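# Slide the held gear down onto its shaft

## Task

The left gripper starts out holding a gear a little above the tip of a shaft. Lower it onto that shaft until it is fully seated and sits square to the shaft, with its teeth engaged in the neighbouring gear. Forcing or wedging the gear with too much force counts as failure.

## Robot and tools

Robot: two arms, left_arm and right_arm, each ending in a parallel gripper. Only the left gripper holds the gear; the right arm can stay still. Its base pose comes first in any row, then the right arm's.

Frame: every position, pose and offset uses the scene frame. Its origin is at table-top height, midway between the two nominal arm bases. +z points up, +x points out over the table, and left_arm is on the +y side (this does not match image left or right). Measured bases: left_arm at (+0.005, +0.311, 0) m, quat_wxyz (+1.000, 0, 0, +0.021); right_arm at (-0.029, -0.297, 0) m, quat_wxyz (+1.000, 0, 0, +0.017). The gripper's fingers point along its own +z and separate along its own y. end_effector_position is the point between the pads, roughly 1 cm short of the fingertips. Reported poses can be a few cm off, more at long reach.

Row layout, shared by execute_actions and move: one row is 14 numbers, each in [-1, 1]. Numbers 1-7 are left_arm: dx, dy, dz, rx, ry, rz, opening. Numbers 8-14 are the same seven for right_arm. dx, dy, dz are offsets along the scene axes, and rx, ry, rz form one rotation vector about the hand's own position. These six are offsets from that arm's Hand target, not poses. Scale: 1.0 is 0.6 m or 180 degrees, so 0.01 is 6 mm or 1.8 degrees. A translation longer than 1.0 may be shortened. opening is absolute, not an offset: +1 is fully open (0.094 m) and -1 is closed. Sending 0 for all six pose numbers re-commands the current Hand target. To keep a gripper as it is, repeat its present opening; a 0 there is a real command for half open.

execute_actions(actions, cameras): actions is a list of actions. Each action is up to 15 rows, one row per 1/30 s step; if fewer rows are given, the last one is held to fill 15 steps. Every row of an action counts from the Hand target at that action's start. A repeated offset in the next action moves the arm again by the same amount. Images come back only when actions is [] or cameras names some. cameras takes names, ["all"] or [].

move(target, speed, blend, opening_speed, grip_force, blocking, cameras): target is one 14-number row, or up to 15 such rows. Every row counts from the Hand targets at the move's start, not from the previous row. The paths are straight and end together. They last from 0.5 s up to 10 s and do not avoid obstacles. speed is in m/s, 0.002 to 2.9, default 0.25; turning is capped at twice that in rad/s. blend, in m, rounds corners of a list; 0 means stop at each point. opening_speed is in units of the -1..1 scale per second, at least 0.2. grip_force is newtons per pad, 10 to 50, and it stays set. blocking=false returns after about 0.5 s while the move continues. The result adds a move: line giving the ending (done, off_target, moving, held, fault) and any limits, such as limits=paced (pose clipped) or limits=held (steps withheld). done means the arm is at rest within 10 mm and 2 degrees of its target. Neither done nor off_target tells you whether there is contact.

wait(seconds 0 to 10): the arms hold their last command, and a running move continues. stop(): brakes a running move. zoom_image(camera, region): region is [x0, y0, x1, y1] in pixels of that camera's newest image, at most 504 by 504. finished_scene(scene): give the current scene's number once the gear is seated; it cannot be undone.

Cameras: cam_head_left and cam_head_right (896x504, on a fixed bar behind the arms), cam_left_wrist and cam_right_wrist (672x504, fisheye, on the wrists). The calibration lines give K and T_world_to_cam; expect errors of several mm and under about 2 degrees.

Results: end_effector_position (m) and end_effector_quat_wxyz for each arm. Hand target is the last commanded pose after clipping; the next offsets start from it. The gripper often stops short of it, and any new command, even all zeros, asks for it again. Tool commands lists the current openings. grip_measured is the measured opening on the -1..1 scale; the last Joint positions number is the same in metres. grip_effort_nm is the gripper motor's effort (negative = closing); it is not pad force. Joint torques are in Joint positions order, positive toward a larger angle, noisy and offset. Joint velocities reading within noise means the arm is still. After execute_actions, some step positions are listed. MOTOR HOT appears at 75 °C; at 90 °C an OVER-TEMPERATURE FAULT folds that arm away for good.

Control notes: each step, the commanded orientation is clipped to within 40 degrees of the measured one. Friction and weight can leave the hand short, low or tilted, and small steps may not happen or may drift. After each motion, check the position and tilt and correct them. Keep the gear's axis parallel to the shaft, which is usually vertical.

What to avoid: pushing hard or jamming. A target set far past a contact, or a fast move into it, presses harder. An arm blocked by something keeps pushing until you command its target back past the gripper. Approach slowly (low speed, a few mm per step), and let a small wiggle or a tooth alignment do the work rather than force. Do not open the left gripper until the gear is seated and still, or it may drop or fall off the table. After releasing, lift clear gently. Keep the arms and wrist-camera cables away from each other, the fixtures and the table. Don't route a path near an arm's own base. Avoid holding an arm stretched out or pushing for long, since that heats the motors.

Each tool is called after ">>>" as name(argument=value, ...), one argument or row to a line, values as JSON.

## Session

>>> execute_actions(
  actions=[],
  cameras=["cam_left_wrist","cam_head_right"],
)

>>> zoom_image(
  camera="cam_left_wrist",
  region=[220, 110, 500, 390],
)

Scene clock: 0.00 s.
left_arm: end_effector_position=(+0.2945, +0.1693, +0.1202) grip_measured=-0.638 grip_effort_nm=n/a end_effector_quat_wxyz=(-0.002, +0.847, +0.531, +0.003) | right_arm: end_effector_position=(+0.3519, -0.2840, +0.4022) grip_measured=+1.000 grip_effort_nm=n/a end_effector_quat_wxyz=(+0.707, -0.012, +0.707, +0.012)
Joint positions: left_arm=[-0.502 1.763 1.505 -1.314 -0.008 1.563 0.017] | right_arm=[0 1.047 1.047 0 0 0 0.094]
Joint velocities: within noise
Joint torques (N m): no reading
Heat: left arm: 32 °C; right arm: 36 °C.
Hand target: left_arm +0.2980, +0.1672, +0.1289; +0.012, +0.847, +0.531, +0.011 | right_arm +0.3498, -0.2841, +0.4125; +0.716, -0.012, +0.698, +0.012
Tool commands: left_gripper/opening=-1.0 right_gripper/opening=+1.0
Images, in order (width x height): cam_head_right 896x504, cam_left_wrist 672x504.

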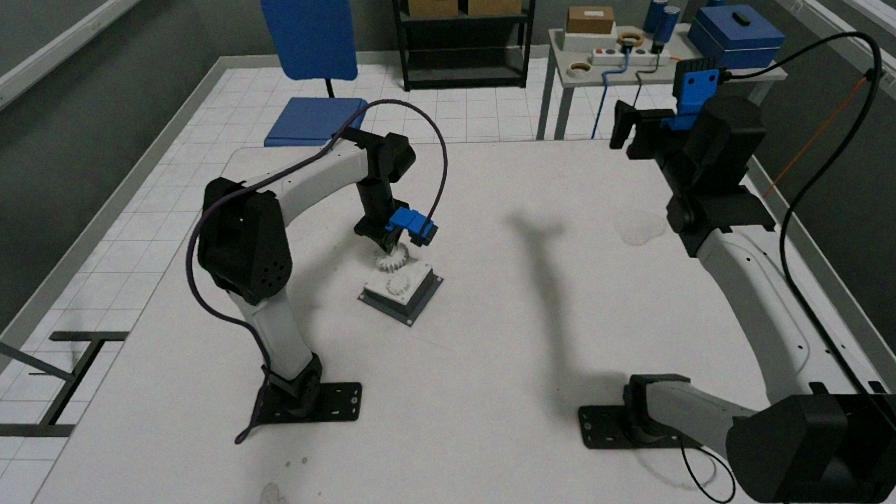

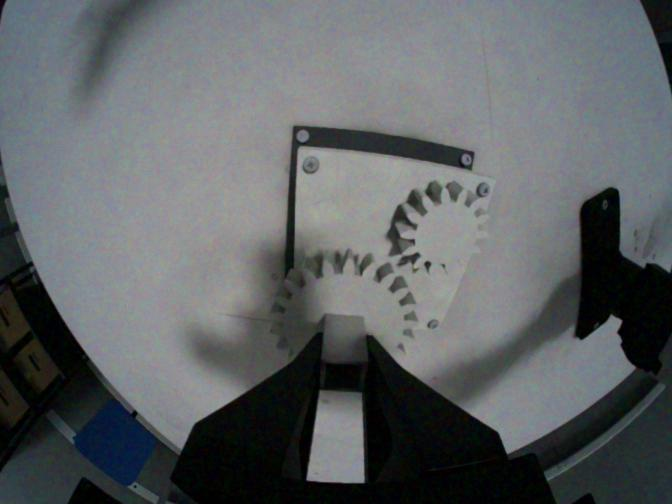

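Scaled by 1.800 from the camera's 672x504 image, which has a finer 960x720 frame.

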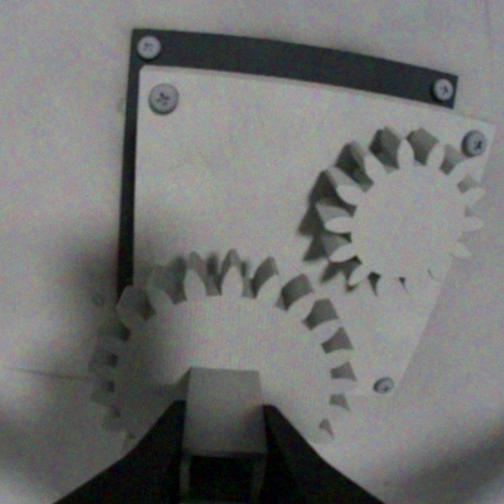

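>>> move(
  target=[
    [0,0,0.012,0,0,0,-1,0,0,0,0,0,0,1],
    [0.03,0.08,0.012,0,0,0,-1,0,0,0,0,0,0,1],
  ],
  speed=0.08,
  blend=0.003,
  cameras=["cam_left_wrist","cam_head_right"],
)

>>> zoom_image(
  camera="cam_left_wrist",
  region=[220, 110, 500, 390],
)

>>> zoom_image(
  camera="cam_head_right",
  region=[340, 220, 450, 330],
)

Scene clock: 2.27 s.
left_arm: end_effector_position=(+0.3117, +0.2166, +0.1215) grip_measured=-0.637 grip_effort_nm=-1.02 end_effector_quat_wxyz=(-0.005, +0.844, +0.537, +0.001) | right_arm: end_effector_position=(+0.3519, -0.2840, +0.4022) grip_measured=+1.000 grip_effort_nm=-0.01 end_effector_quat_wxyz=(+0.707, -0.012, +0.707, +0.012)
Joint positions: left_arm=[-0.346 1.763 1.511 -1.325 -0.008 1.705 0.017] | right_arm=[0 1.047 1.047 0 0 0 0.094]
Joint torques (N m): left_arm=[0.05 -8.17 9.65 0.2 0.19 0.02] | right_arm=[0.44 -2.06 8.16 2.29 -0.04 -0.15]
Heat: left arm: 32 °C; right arm: 37 °C.
Hand target: left_arm +0.3160, +0.2152, +0.1360; +0.012, +0.847, +0.531, +0.011 | right_arm +0.3498, -0.2841, +0.4125; +0.716, -0.012, +0.698, +0.012
Off the commanded pose: left_arm 0.015 m, 2 deg | right_arm 0.010 m, 2 deg.
move: off_target (left_arm)
camera_calibration:
cam_left_wrist: T_world_to_cam=[[-0.923873, 0.38144, -0.0310296, 0.214976], [0.341035, 0.857369, 0.385504, -0.294044], [0.17365, 0.345574, -0.922184, 0.0913786], [0, 0, 0, 1]] pos_world=[0.283021, 0.138526, 0.204293]
Images, in order (width x height): cam_head_right 896x504, cam_left_wrist 672x504.

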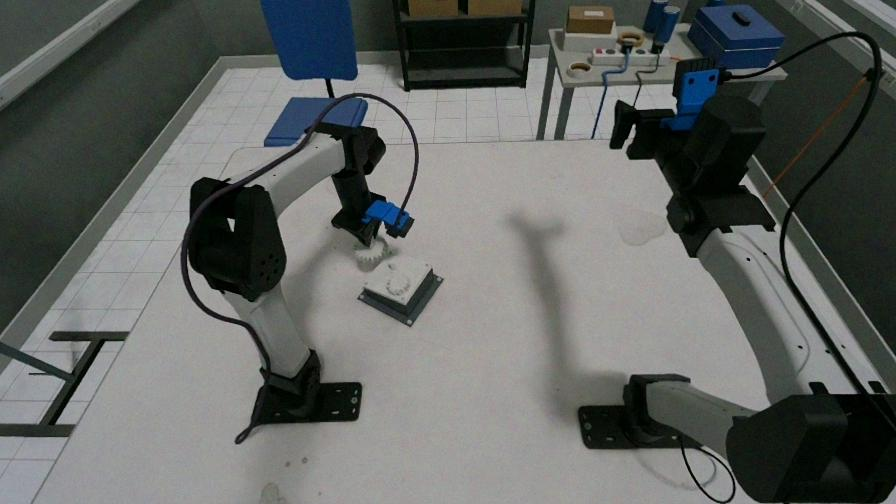

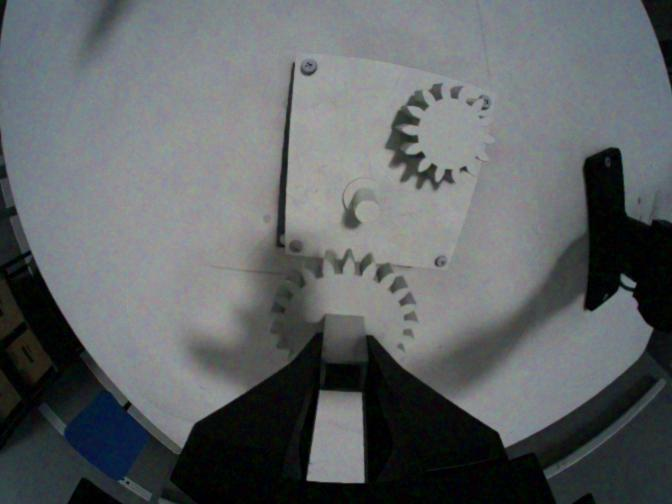

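Scaled by 1.800 from the camera's 672x504 image, which has a finer 960x720 frame.

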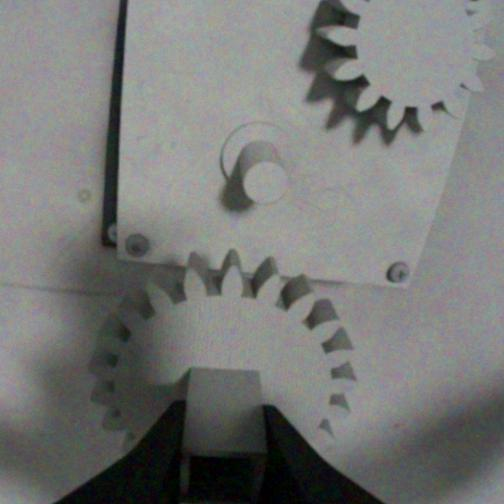

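Scaled by 4.582 from the camera's 896x504 image, which has a finer 1280x720 frame.

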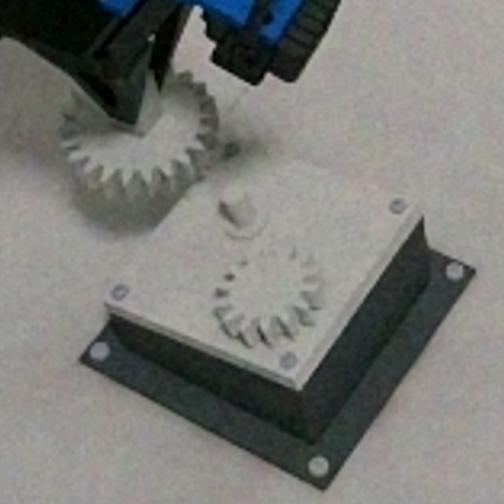

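>>> move(
  target=[-0.0628,-0.0692,0.004,0,0,0,-1,0,0,0,0,0,0,1],
  speed=0.08,
)

Scene clock: 5.53 s.
left_arm: end_effector_position=(+0.2824, +0.1735, +0.1295) grip_measured=-0.637 grip_effort_nm=-1.03 end_effector_quat_wxyz=(+0.003, +0.850, +0.526, +0.006) | right_arm: end_effector_position=(+0.3519, -0.2840, +0.4022) grip_measured=+1.000 grip_effort_nm=-0.01 end_effector_quat_wxyz=(+0.707, -0.012, +0.707, +0.012)
Joint positions: left_arm=[-0.507 1.702 1.471 -1.328 -0.008 1.568 0.017] | right_arm=[0 1.047 1.047 0 0 0 0.094]
Joint torques (N m): left_arm=[-0.66 -8.75 6.42 0.29 0.14 -0.25] | right_arm=[0.4 -2.14 7.98 2.28 -0.06 -0.14]
Heat: left arm: 33 °C; right arm: 38 °C.
Hand target: left_arm +0.2784, +0.1738, +0.1386; +0.012, +0.847, +0.531, +0.011 | right_arm +0.3498, -0.2841, +0.4125; +0.716, -0.012, +0.698, +0.012
Off the commanded pose: left_arm 0.010 m, 1 deg | right_arm 0.010 m, 2 deg.
move: done

>>> move(
  target=[
    [0.004,-0.001,-0.01,0,0,0,-1,0,0,0,0,0,0,1],
    [0.0127,-0.004,-0.022,0,0,0,-1,0,0,0,0,0,0,1],
  ],
  speed=0.03,
  blend=0.003,
)

Scene clock: 7.00 s.
left_arm: end_effector_position=(+0.2827, +0.1733, +0.1248) grip_measured=-0.637 grip_effort_nm=-1.03 end_effector_quat_wxyz=(+0.004, +0.850, +0.526, +0.007) | right_arm: end_effector_position=(+0.3519, -0.2840, +0.4022) grip_measured=+1.000 grip_effort_nm=-0.01 end_effector_quat_wxyz=(+0.707, -0.012, +0.707, +0.012)
Joint positions: left_arm=[-0.507 1.702 1.452 -1.308 -0.008 1.568 0.017] | right_arm=[0 1.047 1.047 0 0 0 0.094]
Joint torques (N m): left_arm=[-0.25 -6.16 6.42 0.61 0.13 -0.21] | right_arm=[0.38 -2.24 8.27 2.3 -0.04 -0.14]
Heat: left arm: 34 °C; right arm: 39 °C.
Hand target: left_arm +0.2860, +0.1714, +0.1253; +0.012, +0.847, +0.531, +0.011 | right_arm +0.3498, -0.2841, +0.4125; +0.716, -0.012, +0.698, +0.012
Off the commanded pose: left_arm 0.004 m, 1 deg | right_arm 0.010 m, 2 deg.
move: done

Xy holding nicely.

>>> move(
  target=[0.002,0.001,-0.012,0,0,0,-1,0,0,0,0,0,0,1],
  speed=0.02,
)

>>> move(
  target=[0.001,0,-0.006,0,0,0,-1,0,0,0,0,0,0,1],
  speed=0.02,
)

Scene clock: 8.63 s.
left_arm: end_effector_position=(+0.2833, +0.1731, +0.1186) grip_measured=-0.637 grip_effort_nm=-1.02 end_effector_quat_wxyz=(+0.005, +0.850, +0.526, +0.007) | right_arm: end_effector_position=(+0.3519, -0.2840, +0.4022) grip_measured=+1.000 grip_effort_nm=-0.01 end_effector_quat_wxyz=(+0.707, -0.012, +0.707, +0.012)
Joint positions: left_arm=[-0.507 1.702 1.427 -1.28 -0.008 1.568 0.017] | right_arm=[0 1.047 1.047 0 0 0 0.094]
Joint torques (N m): left_arm=[0.06 -5.86 6.46 0.64 0.13 -0.18] | right_arm=[0.34 -2.13 8.06 2.26 -0.04 -0.12]
Heat: left arm: 34 °C; right arm: 39 °C.
Hand target: left_arm +0.2872, +0.1720, +0.1181; +0.012, +0.847, +0.531, +0.011 | right_arm +0.3498, -0.2841, +0.4125; +0.716, -0.012, +0.698, +0.012
Off the commanded pose: left_arm 0.004 m, 1 deg | right_arm 0.010 m, 2 deg.
move: done

Scene clock: 9.33 s.
left_arm: end_effector_position=(+0.2840, +0.1727, +0.1181) grip_measured=-0.637 grip_effort_nm=-1.02 end_effector_quat_wxyz=(+0.006, +0.850, +0.526, +0.008) | right_arm: end_effector_position=(+0.3519, -0.2840, +0.4022) grip_measured=+1.000 grip_effort_nm=-0.01 end_effector_quat_wxyz=(+0.707, -0.012, +0.707, +0.012)
Joint positions: left_arm=[-0.507 1.702 1.426 -1.275 -0.008 1.568 0.017] | right_arm=[0 1.047 1.047 0 0 0 0.094]
Joint torques (N m): left_arm=[0.17 -5.61 5.59 0.74 0.14 -0.17] | right_arm=[0.32 -2.15 8.25 2.26 -0.06 -0.14]
Heat: left arm: 34 °C; right arm: 39 °C.
Hand target: left_arm +0.2878, +0.1720, +0.1146; +0.012, +0.847, +0.531, +0.011 | right_arm +0.3498, -0.2841, +0.4125; +0.716, -0.012, +0.698, +0.012
Off the commanded pose: left_arm 0.005 m, 1 deg | right_arm 0.010 m, 2 deg.
move: done

>>> move(
  target=[-0.006,0.005,0,0,0,0,-1,0,0,0,0,0,0,1],
  speed=0.02,
)

>>> move(
  target=[-0.002,0.004,0,0,0,0,-1,0,0,0,0,0,0,1],
  speed=0.02,
)

Scene clock: 10.63 s.
left_arm: end_effector_position=(+0.2836, +0.1729, +0.1177) grip_measured=-0.637 grip_effort_nm=-1.02 end_effector_quat_wxyz=(+0.009, +0.850, +0.526, +0.010) | right_arm: end_effector_position=(+0.3519, -0.2840, +0.4022) grip_measured=+1.000 grip_effort_nm=-0.01 end_effector_quat_wxyz=(+0.707, -0.012, +0.707, +0.012)
Joint positions: left_arm=[-0.507 1.695 1.416 -1.266 -0.008 1.568 0.017] | right_arm=[0 1.047 1.047 0 0 0 0.094]
Joint torques (N m): left_arm=[0.51 -6.43 4.62 0.69 0.14 -0.14] | right_arm=[0.5 -2.19 8.23 2.24 -0.07 -0.18]
Heat: left arm: 34 °C; right arm: 40 °C.
Hand target: left_arm +0.2842, +0.1749, +0.1145; +0.012, +0.847, +0.531, +0.011 | right_arm +0.3498, -0.2841, +0.4125; +0.716, -0.012, +0.698, +0.012
Off the commanded pose: left_arm 0.004 m, 1 deg | right_arm 0.010 m, 2 deg.
move: done

Scene clock: 11.33 s.
left_arm: end_effector_position=(+0.2837, +0.1737, +0.1177) grip_measured=-0.637 grip_effort_nm=-1.03 end_effector_quat_wxyz=(+0.013, +0.849, +0.528, +0.010) | right_arm: end_effector_position=(+0.3519, -0.2840, +0.4022) grip_measured=+1.000 grip_effort_nm=-0.01 end_effector_quat_wxyz=(+0.707, -0.012, +0.707, +0.012)
Joint positions: left_arm=[-0.503 1.688 1.407 -1.258 -0.004 1.568 0.017] | right_arm=[0 1.047 1.047 0 0 0 0.094]
Joint torques (N m): left_arm=[0.54 -6.42 4.62 0.63 0.11 -0.09] | right_arm=[0.25 -2.06 8.01 2.3 -0.05 -0.14]
Heat: left arm: 34 °C; right arm: 40 °C.
Hand target: left_arm +0.2830, +0.1772, +0.1145; +0.012, +0.847, +0.531, +0.011 | right_arm +0.3498, -0.2841, +0.4125; +0.716, -0.012, +0.698, +0.012
Off the commanded pose: left_arm 0.005 m, 0 deg | right_arm 0.010 m, 2 deg.
move: done

>>> move(
  target=[0,0.002,0,0.0037,0.0095,0,-1,0,0,0,0,0,0,1],
  speed=0.03,
  cameras=["cam_left_wrist","cam_head_right"],
)

>>> zoom_image(
  camera="cam_head_right",
  region=[340, 220, 450, 330],
)

>>> zoom_image(
  camera="cam_left_wrist",
  region=[260, 190, 480, 370],
)

Scene clock: 13.03 s.
left_arm: end_effector_position=(+0.2838, +0.1741, +0.1177) grip_measured=-0.637 grip_effort_nm=-1.03 end_effector_quat_wxyz=(+0.014, +0.848, +0.530, +0.008) | right_arm: end_effector_position=(+0.3519, -0.2840, +0.4022) grip_measured=+1.000 grip_effort_nm=-0.01 end_effector_quat_wxyz=(+0.707, -0.012, +0.707, +0.012)
Joint positions: left_arm=[-0.498 1.688 1.407 -1.259 0.002 1.568 0.017] | right_arm=[0 1.047 1.047 0 0 0 0.094]
Joint torques (N m): left_arm=[0.62 -4.01 7.69 0.21 0.08 -0.04] | right_arm=[0.43 -2.13 8.31 2.26 -0.06 -0.14]
Heat: left arm: 34 °C; right arm: 40 °C.
Hand target: left_arm +0.2830, +0.1785, +0.1145; -0.001, +0.847, +0.531, +0.001 | right_arm +0.3498, -0.2841, +0.4125; +0.716, -0.012, +0.698, +0.012
Off the commanded pose: left_arm 0.005 m, 2 deg | right_arm 0.010 m, 2 deg.
move: done
camera_calibration:
cam_left_wrist: T_world_to_cam=[[-0.916319, 0.394277, -0.0700299, 0.205494], [0.342072, 0.861599, 0.375012, -0.246421], [0.208197, 0.319676, -0.924371, 0.10232], [0, 0, 0, 1]] pos_world=[0.251289, 0.0985851, 0.201384]
Images, in order (width x height): cam_head_right 896x504, cam_left_wrist 672x504.

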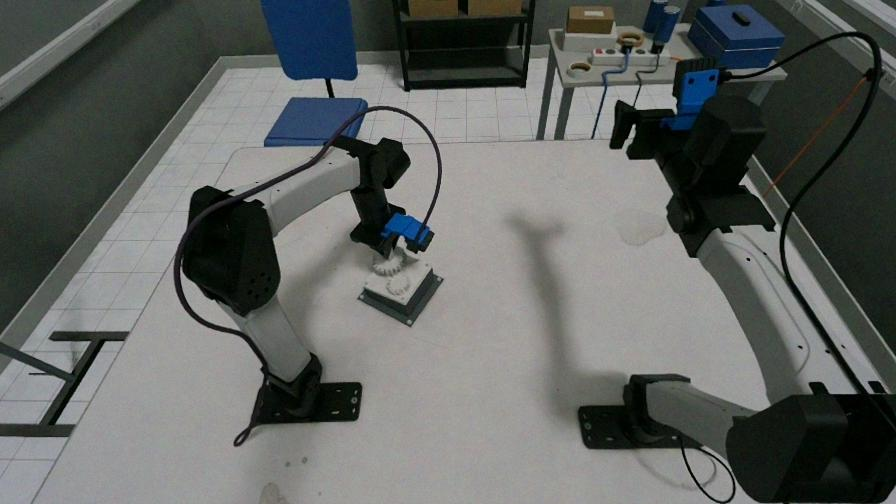

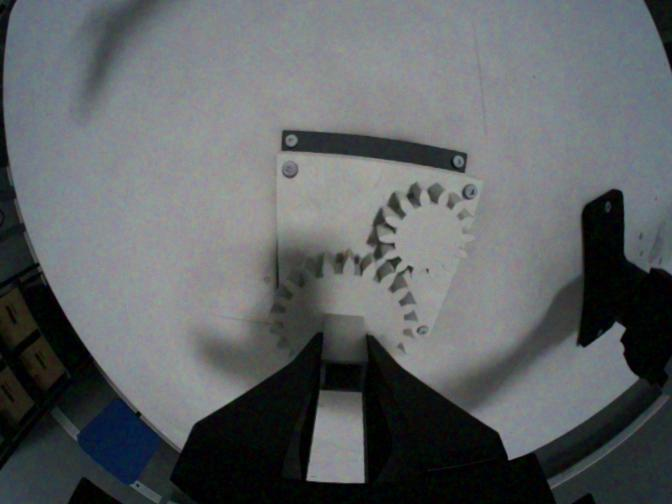

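Scaled by 4.582 from the camera's 896x504 image, which has a finer 1280x720 frame.

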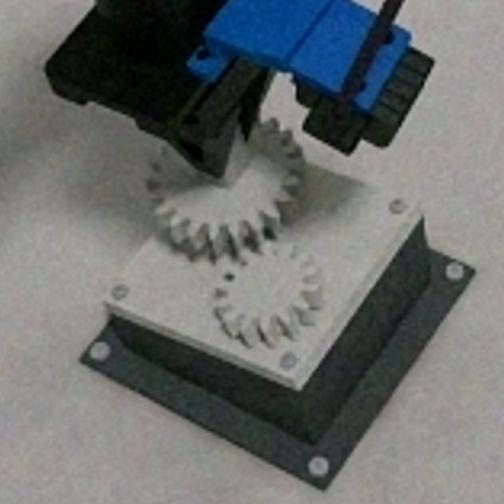

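Scaled by 2.291 from the camera's 672x504 image, which has a finer 960x720 frame.

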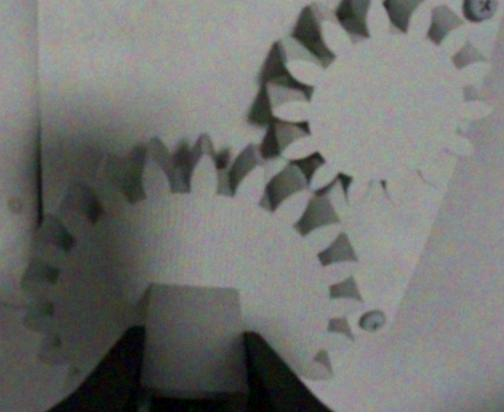

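>>> move(
  target=[-0.004,-0.007,0.009,0,0,0,-1,0,0,0,0,0,0,1],
  speed=0.03,
)

>>> move(
  target=[-0.003,-0.002,-0.002,0,0,0,-1,0,0,0,0,0,0,1],
  speed=0.02,
)

Scene clock: 19.47 s.
left_arm: end_effector_position=(+0.2833, +0.1743, +0.1180) grip_measured=-0.637 grip_effort_nm=-1.02 end_effector_quat_wxyz=(+0.010, +0.848, +0.530, +0.005) | right_arm: end_effector_position=(+0.3519, -0.2840, +0.4022) grip_measured=+1.000 grip_effort_nm=-0.01 end_effector_quat_wxyz=(+0.707, -0.012, +0.707, +0.012)
Joint positions: left_arm=[-0.498 1.694 1.416 -1.27 0.002 1.568 0.017] | right_arm=[0 1.047 1.047 0 0 0 0.094]
Joint torques (N m): left_arm=[-0.94 -4.83 8.65 0.09 0.11 -0.19] | right_arm=[0.25 -2.18 8.23 2.27 -0.11 -0.14]
Heat: left arm: 34 °C; right arm: 42 °C.
Hand target: left_arm +0.2806, +0.1743, +0.1199; -0.001, +0.847, +0.531, +0.001 | right_arm +0.3498, -0.2841, +0.4125; +0.716, -0.012, +0.698, +0.012
Off the commanded pose: left_arm 0.003 m, 1 deg | right_arm 0.010 m, 2 deg.
move: done

Scene clock: 20.17 s.
left_arm: end_effector_position=(+0.2827, +0.1731, +0.1180) grip_measured=-0.637 grip_effort_nm=-1.03 end_effector_quat_wxyz=(+0.010, +0.849, +0.528, +0.005) | right_arm: end_effector_position=(+0.3519, -0.2840, +0.4022) grip_measured=+1.000 grip_effort_nm=-0.01 end_effector_quat_wxyz=(+0.707, -0.012, +0.707, +0.012)
Joint positions: left_arm=[-0.503 1.694 1.416 -1.27 0.002 1.568 0.017] | right_arm=[0 1.047 1.047 0 0 0 0.094]
Joint torques (N m): left_arm=[-1.1 -5.16 7.77 0.13 0.08 -0.25] | right_arm=[0.54 -2.06 7.86 2.22 -0.06 -0.12]
Heat: left arm: 34 °C; right arm: 42 °C.
Hand target: left_arm +0.2788, +0.1731, +0.1187; -0.001, +0.847, +0.531, +0.001 | right_arm +0.3498, -0.2841, +0.4125; +0.716, -0.012, +0.698, +0.012
Off the commanded pose: left_arm 0.004 m, 1 deg | right_arm 0.010 m, 2 deg.
move: done

>>> move(
  target=[-0.001,-0.002,-0.006,0,0,0,-1,0,0,0,0,0,0,1],
  speed=0.02,
)

>>> move(
  target=[-0.003,-0.001,-0.004,0,0,0,-1,0,0,0,0,0,0,1],
  speed=0.02,
)

>>> move(
  target=[-0.003,-0.001,-0.002,0,0,0,-1,0,0,0,0,0,0,1],
  speed=0.02,
)

Scene clock: 21.70 s.
left_arm: end_effector_position=(+0.2826, +0.1729, +0.1180) grip_measured=-0.637 grip_effort_nm=-1.02 end_effector_quat_wxyz=(+0.009, +0.849, +0.528, +0.008) | right_arm: end_effector_position=(+0.3519, -0.2840, +0.4022) grip_measured=+1.000 grip_effort_nm=-0.01 end_effector_quat_wxyz=(+0.707, -0.012, +0.707, +0.012)
Joint positions: left_arm=[-0.507 1.694 1.416 -1.27 -0.004 1.564 0.017] | right_arm=[0 1.047 1.047 0 0 0 0.094]
Joint torques (N m): left_arm=[-1.1 -5.08 6.49 0.3 0.13 -0.23] | right_arm=[0.29 -2.25 8.08 2.25 -0.08 -0.17]
Heat: left arm: 34 °C; right arm: 42 °C.
Hand target: left_arm +0.2782, +0.1719, +0.1151; -0.001, +0.847, +0.531, +0.001 | right_arm +0.3498, -0.2841, +0.4125; +0.716, -0.012, +0.698, +0.012
Off the commanded pose: left_arm 0.005 m, 1 deg | right_arm 0.010 m, 2 deg.
move: done

Scene clock: 22.40 s.
left_arm: end_effector_position=(+0.2825, +0.1727, +0.1180) grip_measured=-0.637 grip_effort_nm=-1.02 end_effector_quat_wxyz=(+0.007, +0.849, +0.529, +0.010) | right_arm: end_effector_position=(+0.3519, -0.2840, +0.4022) grip_measured=+1.000 grip_effort_nm=-0.01 end_effector_quat_wxyz=(+0.707, -0.012, +0.707, +0.012)
Joint positions: left_arm=[-0.51 1.694 1.416 -1.27 -0.009 1.56 0.017] | right_arm=[0 1.047 1.047 0 0 0 0.094]
Joint torques (N m): left_arm=[-1.18 -5.48 5.09 0.41 0.18 -0.25] | right_arm=[0.39 -2.15 8.29 2.23 -0.05 -0.17]
Heat: left arm: 34 °C; right arm: 42 °C.
Hand target: left_arm +0.2764, +0.1713, +0.1127; -0.001, +0.847, +0.531, +0.001 | right_arm +0.3498, -0.2841, +0.4125; +0.716, -0.012, +0.698, +0.012
Off the commanded pose: left_arm 0.008 m, 1 deg | right_arm 0.010 m, 2 deg.
move: done

Scene clock: 23.10 s.
left_arm: end_effector_position=(+0.2822, +0.1726, +0.1176) grip_measured=-0.637 grip_effort_nm=-1.02 end_effector_quat_wxyz=(+0.006, +0.848, +0.529, +0.011) | right_arm: end_effector_position=(+0.3519, -0.2840, +0.4022) grip_measured=+1.000 grip_effort_nm=-0.01 end_effector_quat_wxyz=(+0.707, -0.012, +0.707, +0.012)
Joint positions: left_arm=[-0.514 1.694 1.415 -1.269 -0.013 1.556 0.017] | right_arm=[0 1.047 1.047 0 0 0 0.094]
Joint torques (N m): left_arm=[-1.32 -5.86 4.27 0.46 0.23 -0.24] | right_arm=[0.38 -2.17 8.01 2.27 -0.06 -0.13]
Heat: left arm: 34 °C; right arm: 43 °C.
Hand target: left_arm +0.2746, +0.1707, +0.1115; -0.001, +0.847, +0.531, +0.001 | right_arm +0.3498, -0.2841, +0.4125; +0.716, -0.012, +0.698, +0.012
Off the commanded pose: left_arm 0.010 m, 1 deg | right_arm 0.010 m, 2 deg.
move: done

>>> move(
  target=[-0.002,0.003,0.002,0,0,0.022,-1,0,0,0,0,0,0,1],
  speed=0.06,
)

>>> move(
  target=[-0.003,0.001,0,0,0,0.022,-1,0,0,0,0,0,0,1],
  speed=0.06,
)

Scene clock: 25.03 s.
left_arm: end_effector_position=(+0.2818, +0.1728, +0.1176) grip_measured=-0.637 grip_effort_nm=-1.02 end_effector_quat_wxyz=(+0.007, +0.831, +0.557, +0.011) | right_arm: end_effector_position=(+0.3519, -0.2840, +0.4022) grip_measured=+1.000 grip_effort_nm=-0.01 end_effector_quat_wxyz=(+0.707, -0.012, +0.707, +0.012)
Joint positions: left_arm=[-0.514 1.691 1.411 -1.268 -0.013 1.49 0.017] | right_arm=[0 1.047 1.047 0 0 0 0.094]
Joint torques (N m): left_arm=[-0.99 -6.23 4.25 0.41 0.22 -0.22] | right_arm=[0.38 -2 8.17 2.23 -0.04 -0.13]
Heat: left arm: 34 °C; right arm: 43 °C.
Hand target: left_arm +0.2733, +0.1725, +0.1126; -0.001, +0.828, +0.560, +0.001 | right_arm +0.3498, -0.2841, +0.4125; +0.716, -0.012, +0.698, +0.012
Off the commanded pose: left_arm 0.010 m, 2 deg | right_arm 0.010 m, 2 deg.
move: done

Scene clock: 26.17 s.
left_arm: end_effector_position=(+0.2812, +0.1731, +0.1177) grip_measured=-0.637 grip_effort_nm=-1.02 end_effector_quat_wxyz=(+0.009, +0.810, +0.586, +0.012) | right_arm: end_effector_position=(+0.3519, -0.2840, +0.4022) grip_measured=+1.000 grip_effort_nm=-0.01 end_effector_quat_wxyz=(+0.707, -0.012, +0.707, +0.012)
Joint positions: left_arm=[-0.514 1.685 1.404 -1.263 -0.013 1.42 0.017] | right_arm=[0 1.047 1.047 0 0 0 0.094]
Joint torques (N m): left_arm=[-1.09 -6.22 4.25 0.38 0.22 -0.24] | right_arm=[0.36 -2.32 8.16 2.25 -0.05 -0.13]
Heat: left arm: 34 °C; right arm: 43 °C.
Hand target: left_arm +0.2716, +0.1731, +0.1127; -0.001, +0.809, +0.588, +0.001 | right_arm +0.3498, -0.2841, +0.4125; +0.716, -0.012, +0.698, +0.012
Off the commanded pose: left_arm 0.011 m, 2 deg | right_arm 0.010 m, 2 deg.
move: off_target (left_arm)

>>> move(
  target=[
    [0.013,-0.003,0.025,0,0,-0.044,-1,0,0,0,0,0,0,1],
    [0.0456,0.075,0.025,0,0,-0.044,-1,0,0,0,0,0,0,1],
  ],
  speed=0.08,
  blend=0.003,
  cameras=["cam_left_wrist","cam_head_left","cam_head_right"],
)

>>> zoom_image(
  camera="cam_left_wrist",
  region=[290, 140, 430, 280],
)

>>> zoom_image(
  camera="cam_head_right",
  region=[350, 235, 430, 315],
)

>>> zoom_image(
  camera="cam_head_left",
  region=[345, 235, 425, 315],
)

Scene clock: 29.50 s.
left_arm: end_effector_position=(+0.2932, +0.2204, +0.1201) grip_measured=-0.637 grip_effort_nm=-1.02 end_effector_quat_wxyz=(-0.010, +0.844, +0.537, -0.001) | right_arm: end_effector_position=(+0.3519, -0.2840, +0.4022) grip_measured=+1.000 grip_effort_nm=-0.01 end_effector_quat_wxyz=(+0.707, -0.012, +0.707, +0.012)
Joint positions: left_arm=[-0.354 1.7 1.431 -1.318 -0.012 1.697 0.017] | right_arm=[0 1.047 1.047 0 0 0 0.094]
Joint torques (N m): left_arm=[0.08 -5.29 10.15 0.17 0.2 0.04] | right_arm=[0.44 -2.26 8.09 2.28 -0.04 -0.16]
Heat: left arm: 35 °C; right arm: 44 °C.
Hand target: left_arm +0.2989, +0.2181, +0.1277; -0.001, +0.847, +0.531, +0.001 | right_arm +0.3498, -0.2841, +0.4125; +0.716, -0.012, +0.698, +0.012
Off the commanded pose: left_arm 0.010 m, 1 deg | right_arm 0.010 m, 2 deg.
move: done
camera_calibration:
cam_left_wrist: T_world_to_cam=[[-0.923923, 0.381986, -0.0212886, 0.195108], [0.344356, 0.854572, 0.388748, -0.291237], [0.166689, 0.351843, -0.921098, 0.0924941], [0, 0, 0, 1]] pos_world=[0.265136, 0.141811, 0.202567]
Images, in order (width x height): cam_head_left 896x504, cam_head_right 896x504, cam_left_wrist 672x504.

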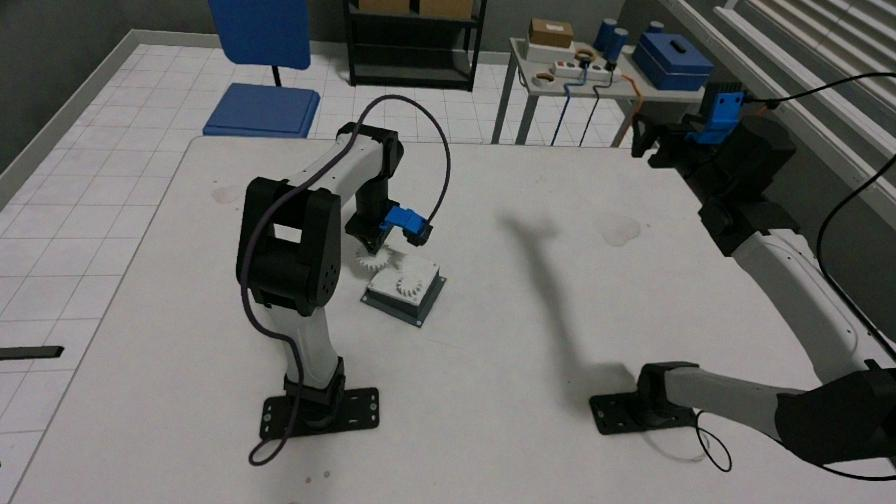

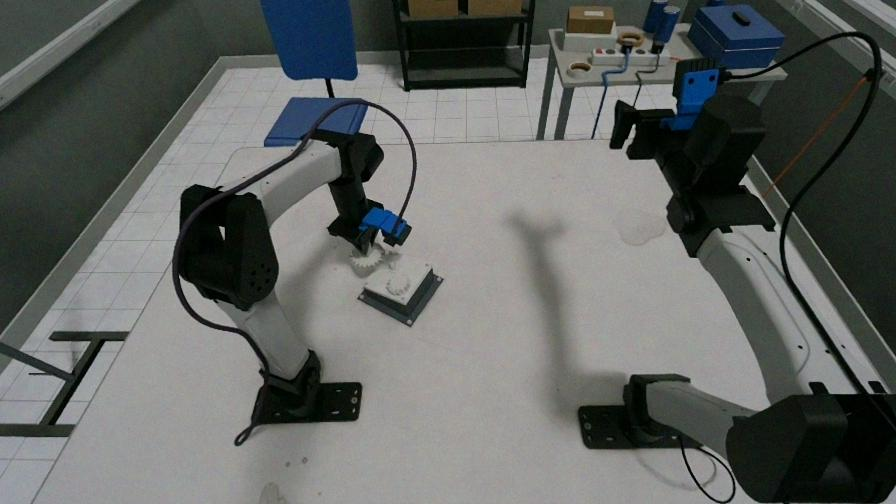

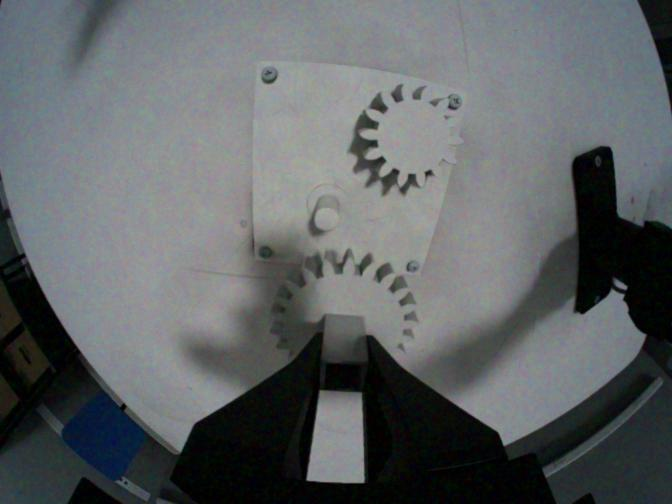

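Scaled by 3.600 from the camera's 672x504 image, which has a finer 960x720 frame.

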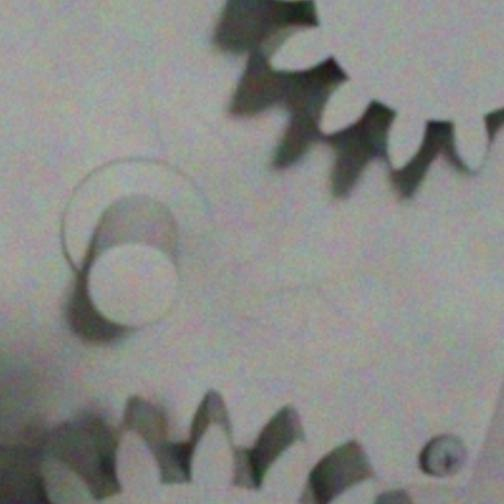

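Scaled by 6.300 from the camera's 896x504 image, which has a finer 1280x720 frame.

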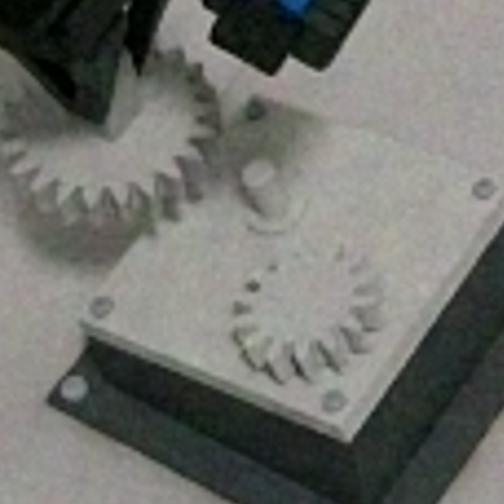

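Scaled by 6.300 from the camera's 896x504 image, which has a finer 1280x720 frame.

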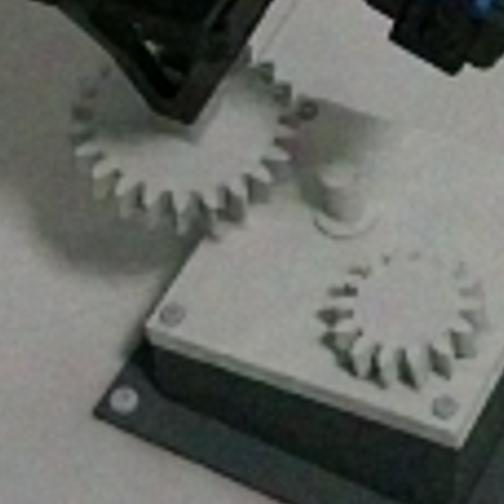

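>>> move(
  target=[-0.0348,-0.0735,0.010,-0.001,-0.005,0,-1,0,0,0,0,0,0,1],
  speed=0.08,
)

Scene clock: 32.63 s.
left_arm: end_effector_position=(+0.2746, +0.1782, +0.1201) grip_measured=-0.637 grip_effort_nm=-1.03 end_effector_quat_wxyz=(-0.013, +0.850, +0.526, -0.001) | right_arm: end_effector_position=(+0.3519, -0.2840, +0.4022) grip_measured=+1.000 grip_effort_nm=-0.01 end_effector_quat_wxyz=(+0.707, -0.012, +0.707, +0.012)
Joint positions: left_arm=[-0.507 1.7 1.431 -1.324 -0.012 1.568 0.017] | right_arm=[0 1.047 1.047 0 0 0 0.094]
Joint torques (N m): left_arm=[-0.69 -7.45 9.74 0.17 0.17 -0.2] | right_arm=[0.51 -2.07 8.16 2.23 -0.02 -0.14]
Heat: left arm: 35 °C; right arm: 44 °C.
Hand target: left_arm +0.2780, +0.1740, +0.1337; +0.005, +0.847, +0.531, +0.007 | right_arm +0.3498, -0.2841, +0.4125; +0.716, -0.012, +0.698, +0.012
Off the commanded pose: left_arm 0.015 m, 2 deg | right_arm 0.010 m, 2 deg.
move: off_target (left_arm)

>>> move(
  target=[0.014,-0.007,0.007,-0.001,-0.004,0,-1,0,0,0,0,0,0,1],
  speed=0.05,
)

Scene clock: 34.23 s.
left_arm: end_effector_position=(+0.2831, +0.1740, +0.1315) grip_measured=-0.637 grip_effort_nm=-1.02 end_effector_quat_wxyz=(+0.004, +0.850, +0.527, +0.009) | right_arm: end_effector_position=(+0.3519, -0.2840, +0.4022) grip_measured=+1.000 grip_effort_nm=-0.01 end_effector_quat_wxyz=(+0.707, -0.012, +0.707, +0.012)
Joint positions: left_arm=[-0.507 1.7 1.477 -1.332 -0.012 1.566 0.017] | right_arm=[0 1.047 1.047 0 0 0 0.094]
Joint torques (N m): left_arm=[-0.87 -5.3 9.76 0.3 0.13 -0.26] | right_arm=[0.39 -2.1 8.16 2.22 -0.07 -0.12]
Heat: left arm: 35 °C; right arm: 44 °C.
Hand target: left_arm +0.2865, +0.1698, +0.1379; +0.010, +0.847, +0.531, +0.012 | right_arm +0.3498, -0.2841, +0.4125; +0.716, -0.012, +0.698, +0.012
Off the commanded pose: left_arm 0.008 m, 1 deg | right_arm 0.010 m, 2 deg.
move: done

>>> move(
  target=[
    [0,0,-0.012,0,0,0,-1,0,0,0,0,0,0,1],
    [0,0.002,-0.03,0,0,0,-1,0,0,0,0,0,0,1],
  ],
  speed=0.03,
  blend=0.003,
)

>>> move(
  target=[0,0.001,-0.008,0,0,0,-1,0,0,0,0,0,0,1],
  speed=0.02,
)

Scene clock: 36.07 s.
left_arm: end_effector_position=(+0.2832, +0.1739, +0.1215) grip_measured=-0.637 grip_effort_nm=-1.02 end_effector_quat_wxyz=(+0.004, +0.850, +0.527, +0.009) | right_arm: end_effector_position=(+0.3519, -0.2840, +0.4022) grip_measured=+1.000 grip_effort_nm=-0.01 end_effector_quat_wxyz=(+0.707, -0.012, +0.707, +0.012)
Joint positions: left_arm=[-0.507 1.7 1.437 -1.291 -0.012 1.566 0.017] | right_arm=[0 1.047 1.047 0 0 0 0.094]
Joint torques (N m): left_arm=[-0.53 -5.45 6.52 0.62 0.14 -0.22] | right_arm=[0.43 -2.02 7.94 2.3 -0.07 -0.16]
Heat: left arm: 35 °C; right arm: 44 °C.
Hand target: left_arm +0.2864, +0.1710, +0.1199; +0.009, +0.847, +0.531, +0.011 | right_arm +0.3498, -0.2841, +0.4125; +0.716, -0.012, +0.698, +0.012
Off the commanded pose: left_arm 0.005 m, 1 deg | right_arm 0.010 m, 2 deg.
move: done

Scene clock: 36.77 s.
left_arm: end_effector_position=(+0.2827, +0.1741, +0.1183) grip_measured=-0.637 grip_effort_nm=-1.02 end_effector_quat_wxyz=(+0.003, +0.850, +0.527, +0.009) | right_arm: end_effector_position=(+0.3519, -0.2840, +0.4022) grip_measured=+1.000 grip_effort_nm=-0.01 end_effector_quat_wxyz=(+0.707, -0.012, +0.707, +0.012)
Joint positions: left_arm=[-0.507 1.7 1.424 -1.28 -0.012 1.566 0.017] | right_arm=[0 1.047 1.047 0 0 0 0.094]
Joint torques (N m): left_arm=[-0.36 -5.46 5.89 0.72 0.14 -0.2] | right_arm=[0.28 -2.17 8.03 2.28 -0.09 -0.16]
Heat: left arm: 35 °C; right arm: 44 °C.
Hand target: left_arm +0.2864, +0.1716, +0.1151; +0.009, +0.847, +0.531, +0.011 | right_arm +0.3498, -0.2841, +0.4125; +0.716, -0.012, +0.698, +0.012
Off the commanded pose: left_arm 0.006 m, 1 deg | right_arm 0.010 m, 2 deg.
move: done

>>> move(
  target=[-0.005,0.002,-0.004,0,0,0,-1,0,0,0,0,0,0,1],
  speed=0.02,
)

>>> move(
  target=[-0.003,0.002,-0.003,0,0,0,-1,0,0,0,0,0,0,1],
  speed=0.02,
)

Scene clock: 38.13 s.
left_arm: end_effector_position=(+0.2825, +0.1743, +0.1177) grip_measured=-0.637 grip_effort_nm=-1.02 end_effector_quat_wxyz=(+0.005, +0.850, +0.527, +0.010) | right_arm: end_effector_position=(+0.3519, -0.2840, +0.4022) grip_measured=+1.000 grip_effort_nm=-0.01 end_effector_quat_wxyz=(+0.707, -0.012, +0.707, +0.012)
Joint positions: left_arm=[-0.507 1.696 1.417 -1.274 -0.012 1.566 0.017] | right_arm=[0 1.047 1.047 0 0 0 0.094]
Joint torques (N m): left_arm=[-0.47 -6.06 4.38 0.78 0.14 -0.21] | right_arm=[0.29 -2.15 8.12 2.26 -0.09 -0.14]
Heat: left arm: 35 °C; right arm: 45 °C.
Hand target: left_arm +0.2835, +0.1728, +0.1128; +0.010, +0.847, +0.531, +0.012 | right_arm +0.3498, -0.2841, +0.4125; +0.716, -0.012, +0.698, +0.012
Off the commanded pose: left_arm 0.005 m, 1 deg | right_arm 0.010 m, 2 deg.
move: done

Scene clock: 38.83 s.
left_arm: end_effector_position=(+0.2821, +0.1744, +0.1176) grip_measured=-0.637 grip_effort_nm=-1.02 end_effector_quat_wxyz=(+0.009, +0.850, +0.527, +0.012) | right_arm: end_effector_position=(+0.3519, -0.2840, +0.4022) grip_measured=+1.000 grip_effort_nm=-0.01 end_effector_quat_wxyz=(+0.707, -0.012, +0.707, +0.012)
Joint positions: left_arm=[-0.507 1.685 1.404 -1.262 -0.012 1.566 0.017] | right_arm=[0 1.047 1.047 0 0 0 0.094]
Joint torques (N m): left_arm=[-0.36 -5.7 4.19 0.76 0.14 -0.2] | right_arm=[0.51 -2.19 7.97 2.26 -0.07 -0.13]
Heat: left arm: 35 °C; right arm: 45 °C.
Hand target: left_arm +0.2817, +0.1740, +0.1109; +0.010, +0.847, +0.531, +0.011 | right_arm +0.3498, -0.2841, +0.4125; +0.716, -0.012, +0.698, +0.012
Off the commanded pose: left_arm 0.007 m, 1 deg | right_arm 0.010 m, 2 deg.
move: done

>>> wait(
  seconds=0,
  cameras=["cam_head_left","cam_head_right","cam_left_wrist"],
)

>>> zoom_image(
  camera="cam_head_right",
  region=[350, 235, 430, 315],
)

>>> zoom_image(
  camera="cam_head_left",
  region=[345, 235, 425, 315],
)

>>> zoom_image(
  camera="cam_left_wrist",
  region=[300, 170, 480, 350],
)

Scene clock: 40.03 s.
left_arm: end_effector_position=(+0.2821, +0.1744, +0.1176) grip_measured=-0.637 grip_effort_nm=-1.02 end_effector_quat_wxyz=(+0.009, +0.850, +0.527, +0.012) | right_arm: end_effector_position=(+0.3519, -0.2840, +0.4022) grip_measured=+1.000 grip_effort_nm=-0.01 end_effector_quat_wxyz=(+0.707, -0.012, +0.707, +0.012)
Joint positions: left_arm=[-0.507 1.685 1.404 -1.262 -0.012 1.566 0.017] | right_arm=[0 1.047 1.047 0 0 0 0.094]
Joint torques (N m): left_arm=[-0.36 -5.68 4.16 0.76 0.13 -0.2] | right_arm=[0.21 -2.21 7.9 2.27 -0.05 -0.14]
Heat: left arm: 35 °C; right arm: 45 °C.
Hand target: left_arm +0.2817, +0.1740, +0.1109; +0.010, +0.847, +0.531, +0.011 | right_arm +0.3498, -0.2841, +0.4125; +0.716, -0.012, +0.698, +0.012
Tool commands: left_gripper/opening=-1.0 right_gripper/opening=+1.0
Off the commanded pose: left_arm 0.007 m, 1 deg | right_arm 0.010 m, 2 deg.
camera_calibration:
cam_left_wrist: T_world_to_cam=[[-0.913426, 0.401468, -0.0669054, 0.201335], [0.346905, 0.853927, 0.387898, -0.247692], [0.212861, 0.331106, -0.919271, 0.0985331], [0, 0, 0, 1]] pos_world=[0.248857, 0.0980559, 0.200128]
Images, in order (width x height): cam_head_left 896x504, cam_head_right 896x504, cam_left_wrist 672x504.

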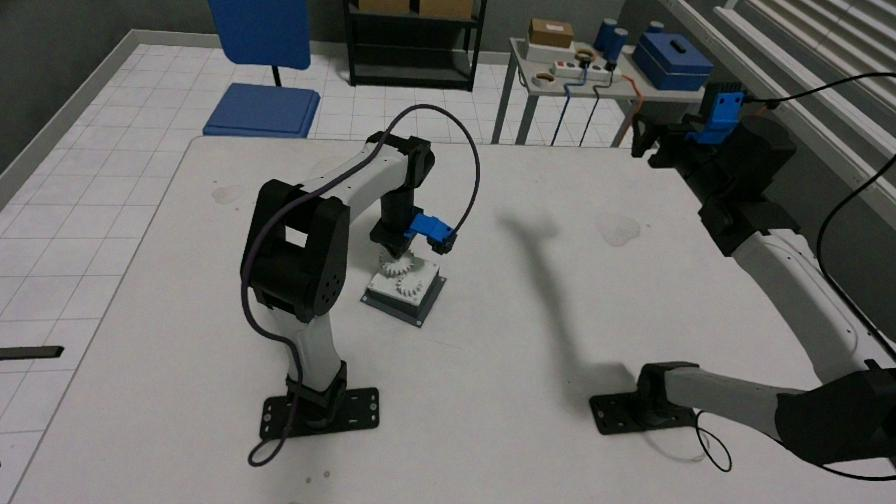

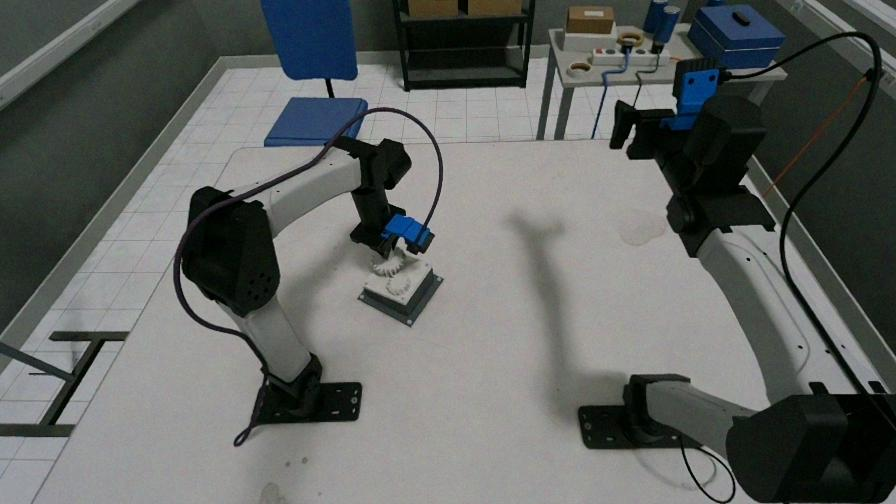

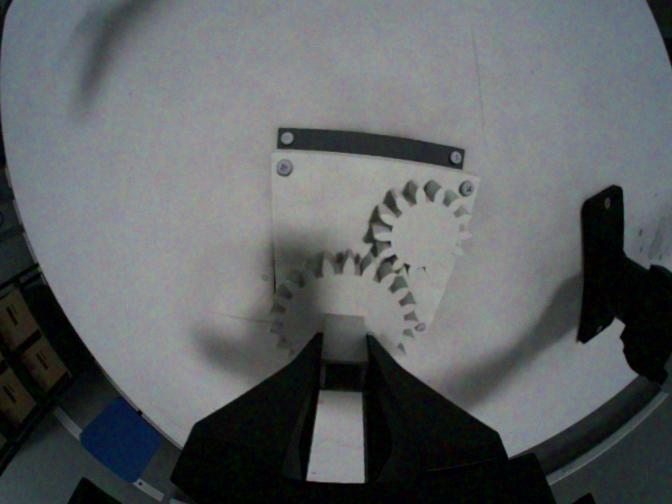

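Scaled by 6.300 from the camera's 896x504 image, which has a finer 1280x720 frame.

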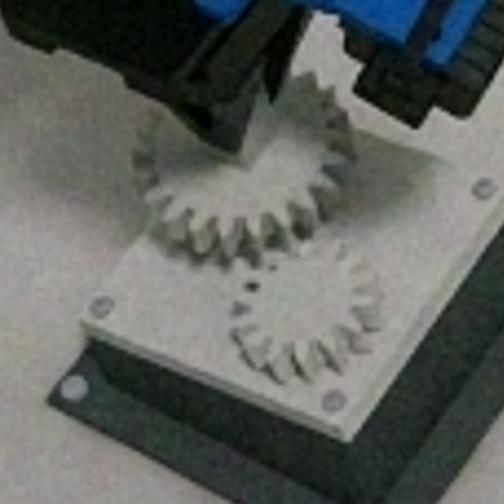

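Scaled by 6.300 from the camera's 896x504 image, which has a finer 1280x720 frame.

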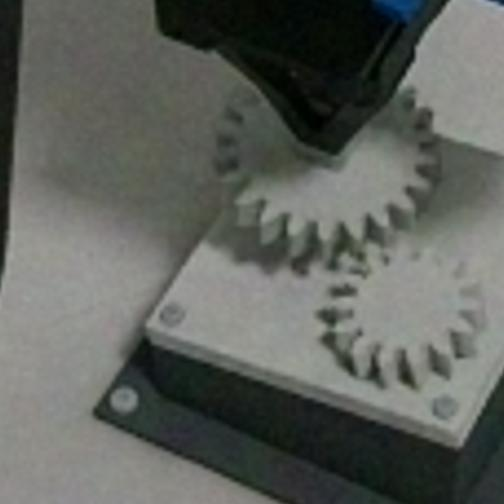

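Scaled by 2.800 from the camera's 672x504 image, which has a finer 960x720 frame.

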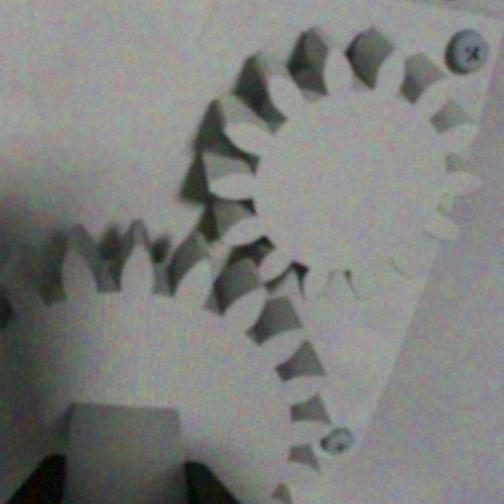

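>>> move(
  target=[0.006,-0.010,0.012,0,0,0,-1,0,0,0,0,0,0,1],
  speed=0.03,
)

>>> move(
  target=[0.003,-0.005,-0.002,0,0,0,-1,0,0,0,0,0,0,1],
  speed=0.03,
)

Scene clock: 43.20 s.
left_arm: end_effector_position=(+0.2818, +0.1732, +0.1180) grip_measured=-0.637 grip_effort_nm=-1.02 end_effector_quat_wxyz=(+0.007, +0.849, +0.528, +0.012) | right_arm: end_effector_position=(+0.3519, -0.2840, +0.4022) grip_measured=+1.000 grip_effort_nm=-0.01 end_effector_quat_wxyz=(+0.707, -0.012, +0.707, +0.012)
Joint positions: left_arm=[-0.512 1.69 1.411 -1.268 -0.013 1.56 0.017] | right_arm=[0 1.047 1.047 0 0 0 0.094]
Joint torques (N m): left_arm=[-1.13 -4.38 8.44 0.47 0.15 -0.25] | right_arm=[0.55 -1.98 8.24 2.26 -0.05 -0.14]
Heat: left arm: 36 °C; right arm: 45 °C.
Hand target: left_arm +0.2852, +0.1679, +0.1181; +0.010, +0.847, +0.531, +0.011 | right_arm +0.3498, -0.2841, +0.4125; +0.716, -0.012, +0.698, +0.012
Off the commanded pose: left_arm 0.006 m, 1 deg | right_arm 0.010 m, 2 deg.
move: done

Scene clock: 43.90 s.
left_arm: end_effector_position=(+0.2821, +0.1728, +0.1179) grip_measured=-0.637 grip_effort_nm=-1.03 end_effector_quat_wxyz=(+0.002, +0.849, +0.528, +0.012) | right_arm: end_effector_position=(+0.3519, -0.2840, +0.4022) grip_measured=+1.000 grip_effort_nm=-0.01 end_effector_quat_wxyz=(+0.707, -0.012, +0.707, +0.012)
Joint positions: left_arm=[-0.517 1.699 1.421 -1.277 -0.019 1.554 0.017] | right_arm=[0 1.047 1.047 0 0 0 0.094]
Joint torques (N m): left_arm=[-1.26 -4.23 8.28 0.6 0.22 -0.25] | right_arm=[0.39 -2.04 8.1 2.25 -0.09 -0.16]
Heat: left arm: 36 °C; right arm: 45 °C.
Hand target: left_arm +0.2871, +0.1650, +0.1169; +0.010, +0.847, +0.531, +0.012 | right_arm +0.3498, -0.2841, +0.4125; +0.716, -0.012, +0.698, +0.012
Off the commanded pose: left_arm 0.009 m, 1 deg | right_arm 0.010 m, 2 deg.
move: done

>>> move(
  target=[0.003,-0.005,0.003,0,0,0,-1,0,0,0,0,0,0,1],
  speed=0.03,
)

>>> move(
  target=[0.003,-0.003,-0.002,0,0,0,-1,0,0,0,0,0,0,1],
  speed=0.03,
)

>>> move(
  target=[0.002,0,-0.006,0,0,0,-1,0,0,0,0,0,0,1],
  speed=0.03,
)

Scene clock: 47.47 s.
left_arm: end_effector_position=(+0.2830, +0.1704, +0.1180) grip_measured=-0.637 grip_effort_nm=-1.03 end_effector_quat_wxyz=(-0.002, +0.849, +0.528, +0.011) | right_arm: end_effector_position=(+0.3519, -0.2840, +0.4022) grip_measured=+1.000 grip_effort_nm=-0.01 end_effector_quat_wxyz=(+0.707, -0.012, +0.707, +0.012)
Joint positions: left_arm=[-0.523 1.713 1.437 -1.286 -0.021 1.549 0.017] | right_arm=[0 1.047 1.047 0 0 0 0.094]
Joint torques (N m): left_arm=[-1.14 -4.59 8.65 0.57 0.22 -0.25] | right_arm=[0.42 -2.13 8.05 2.25 -0.07 -0.14]
Heat: left arm: 35 °C; right arm: 46 °C.
Hand target: left_arm +0.2889, +0.1620, +0.1187; +0.010, +0.847, +0.531, +0.011 | right_arm +0.3498, -0.2841, +0.4125; +0.716, -0.012, +0.698, +0.012
Off the commanded pose: left_arm 0.010 m, 1 deg | right_arm 0.010 m, 2 deg.
move: done

Scene clock: 48.17 s.
left_arm: end_effector_position=(+0.2833, +0.1702, +0.1179) grip_measured=-0.637 grip_effort_nm=-1.02 end_effector_quat_wxyz=(-0.004, +0.849, +0.529, +0.010) | right_arm: end_effector_position=(+0.3519, -0.2840, +0.4022) grip_measured=+1.000 grip_effort_nm=-0.01 end_effector_quat_wxyz=(+0.707, -0.012, +0.707, +0.012)
Joint positions: left_arm=[-0.523 1.72 1.445 -1.294 -0.021 1.546 0.017] | right_arm=[0 1.047 1.047 0 0 0 0.094]
Joint torques (N m): left_arm=[-1.39 -4.44 8.47 0.68 0.22 -0.25] | right_arm=[0.35 -2.22 8.21 2.25 -0.05 -0.13]
Heat: left arm: 35 °C; right arm: 46 °C.
Hand target: left_arm +0.2907, +0.1602, +0.1175; +0.010, +0.847, +0.531, +0.011 | right_arm +0.3498, -0.2841, +0.4125; +0.716, -0.012, +0.698, +0.012
Off the commanded pose: left_arm 0.012 m, 2 deg | right_arm 0.010 m, 2 deg.
move: off_target (left_arm)

Scene clock: 48.87 s.
left_arm: end_effector_position=(+0.2833, +0.1702, +0.1178) grip_measured=-0.637 grip_effort_nm=-1.02 end_effector_quat_wxyz=(-0.004, +0.849, +0.529, +0.010) | right_arm: end_effector_position=(+0.3519, -0.2840, +0.4022) grip_measured=+1.000 grip_effort_nm=-0.01 end_effector_quat_wxyz=(+0.707, -0.012, +0.707, +0.012)
Joint positions: left_arm=[-0.523 1.72 1.445 -1.294 -0.021 1.546 0.017] | right_arm=[0 1.047 1.047 0 0 0 0.094]
Joint torques (N m): left_arm=[-1.2 -4.11 7.61 0.83 0.23 -0.25] | right_arm=[0.49 -1.95 8.24 2.25 -0.06 -0.13]
Heat: left arm: 35 °C; right arm: 46 °C.
Hand target: left_arm +0.2919, +0.1602, +0.1139; +0.010, +0.847, +0.531, +0.011 | right_arm +0.3498, -0.2841, +0.4125; +0.716, -0.012, +0.698, +0.012
Off the commanded pose: left_arm 0.014 m, 2 deg | right_arm 0.010 m, 2 deg.
move: off_target (left_arm)


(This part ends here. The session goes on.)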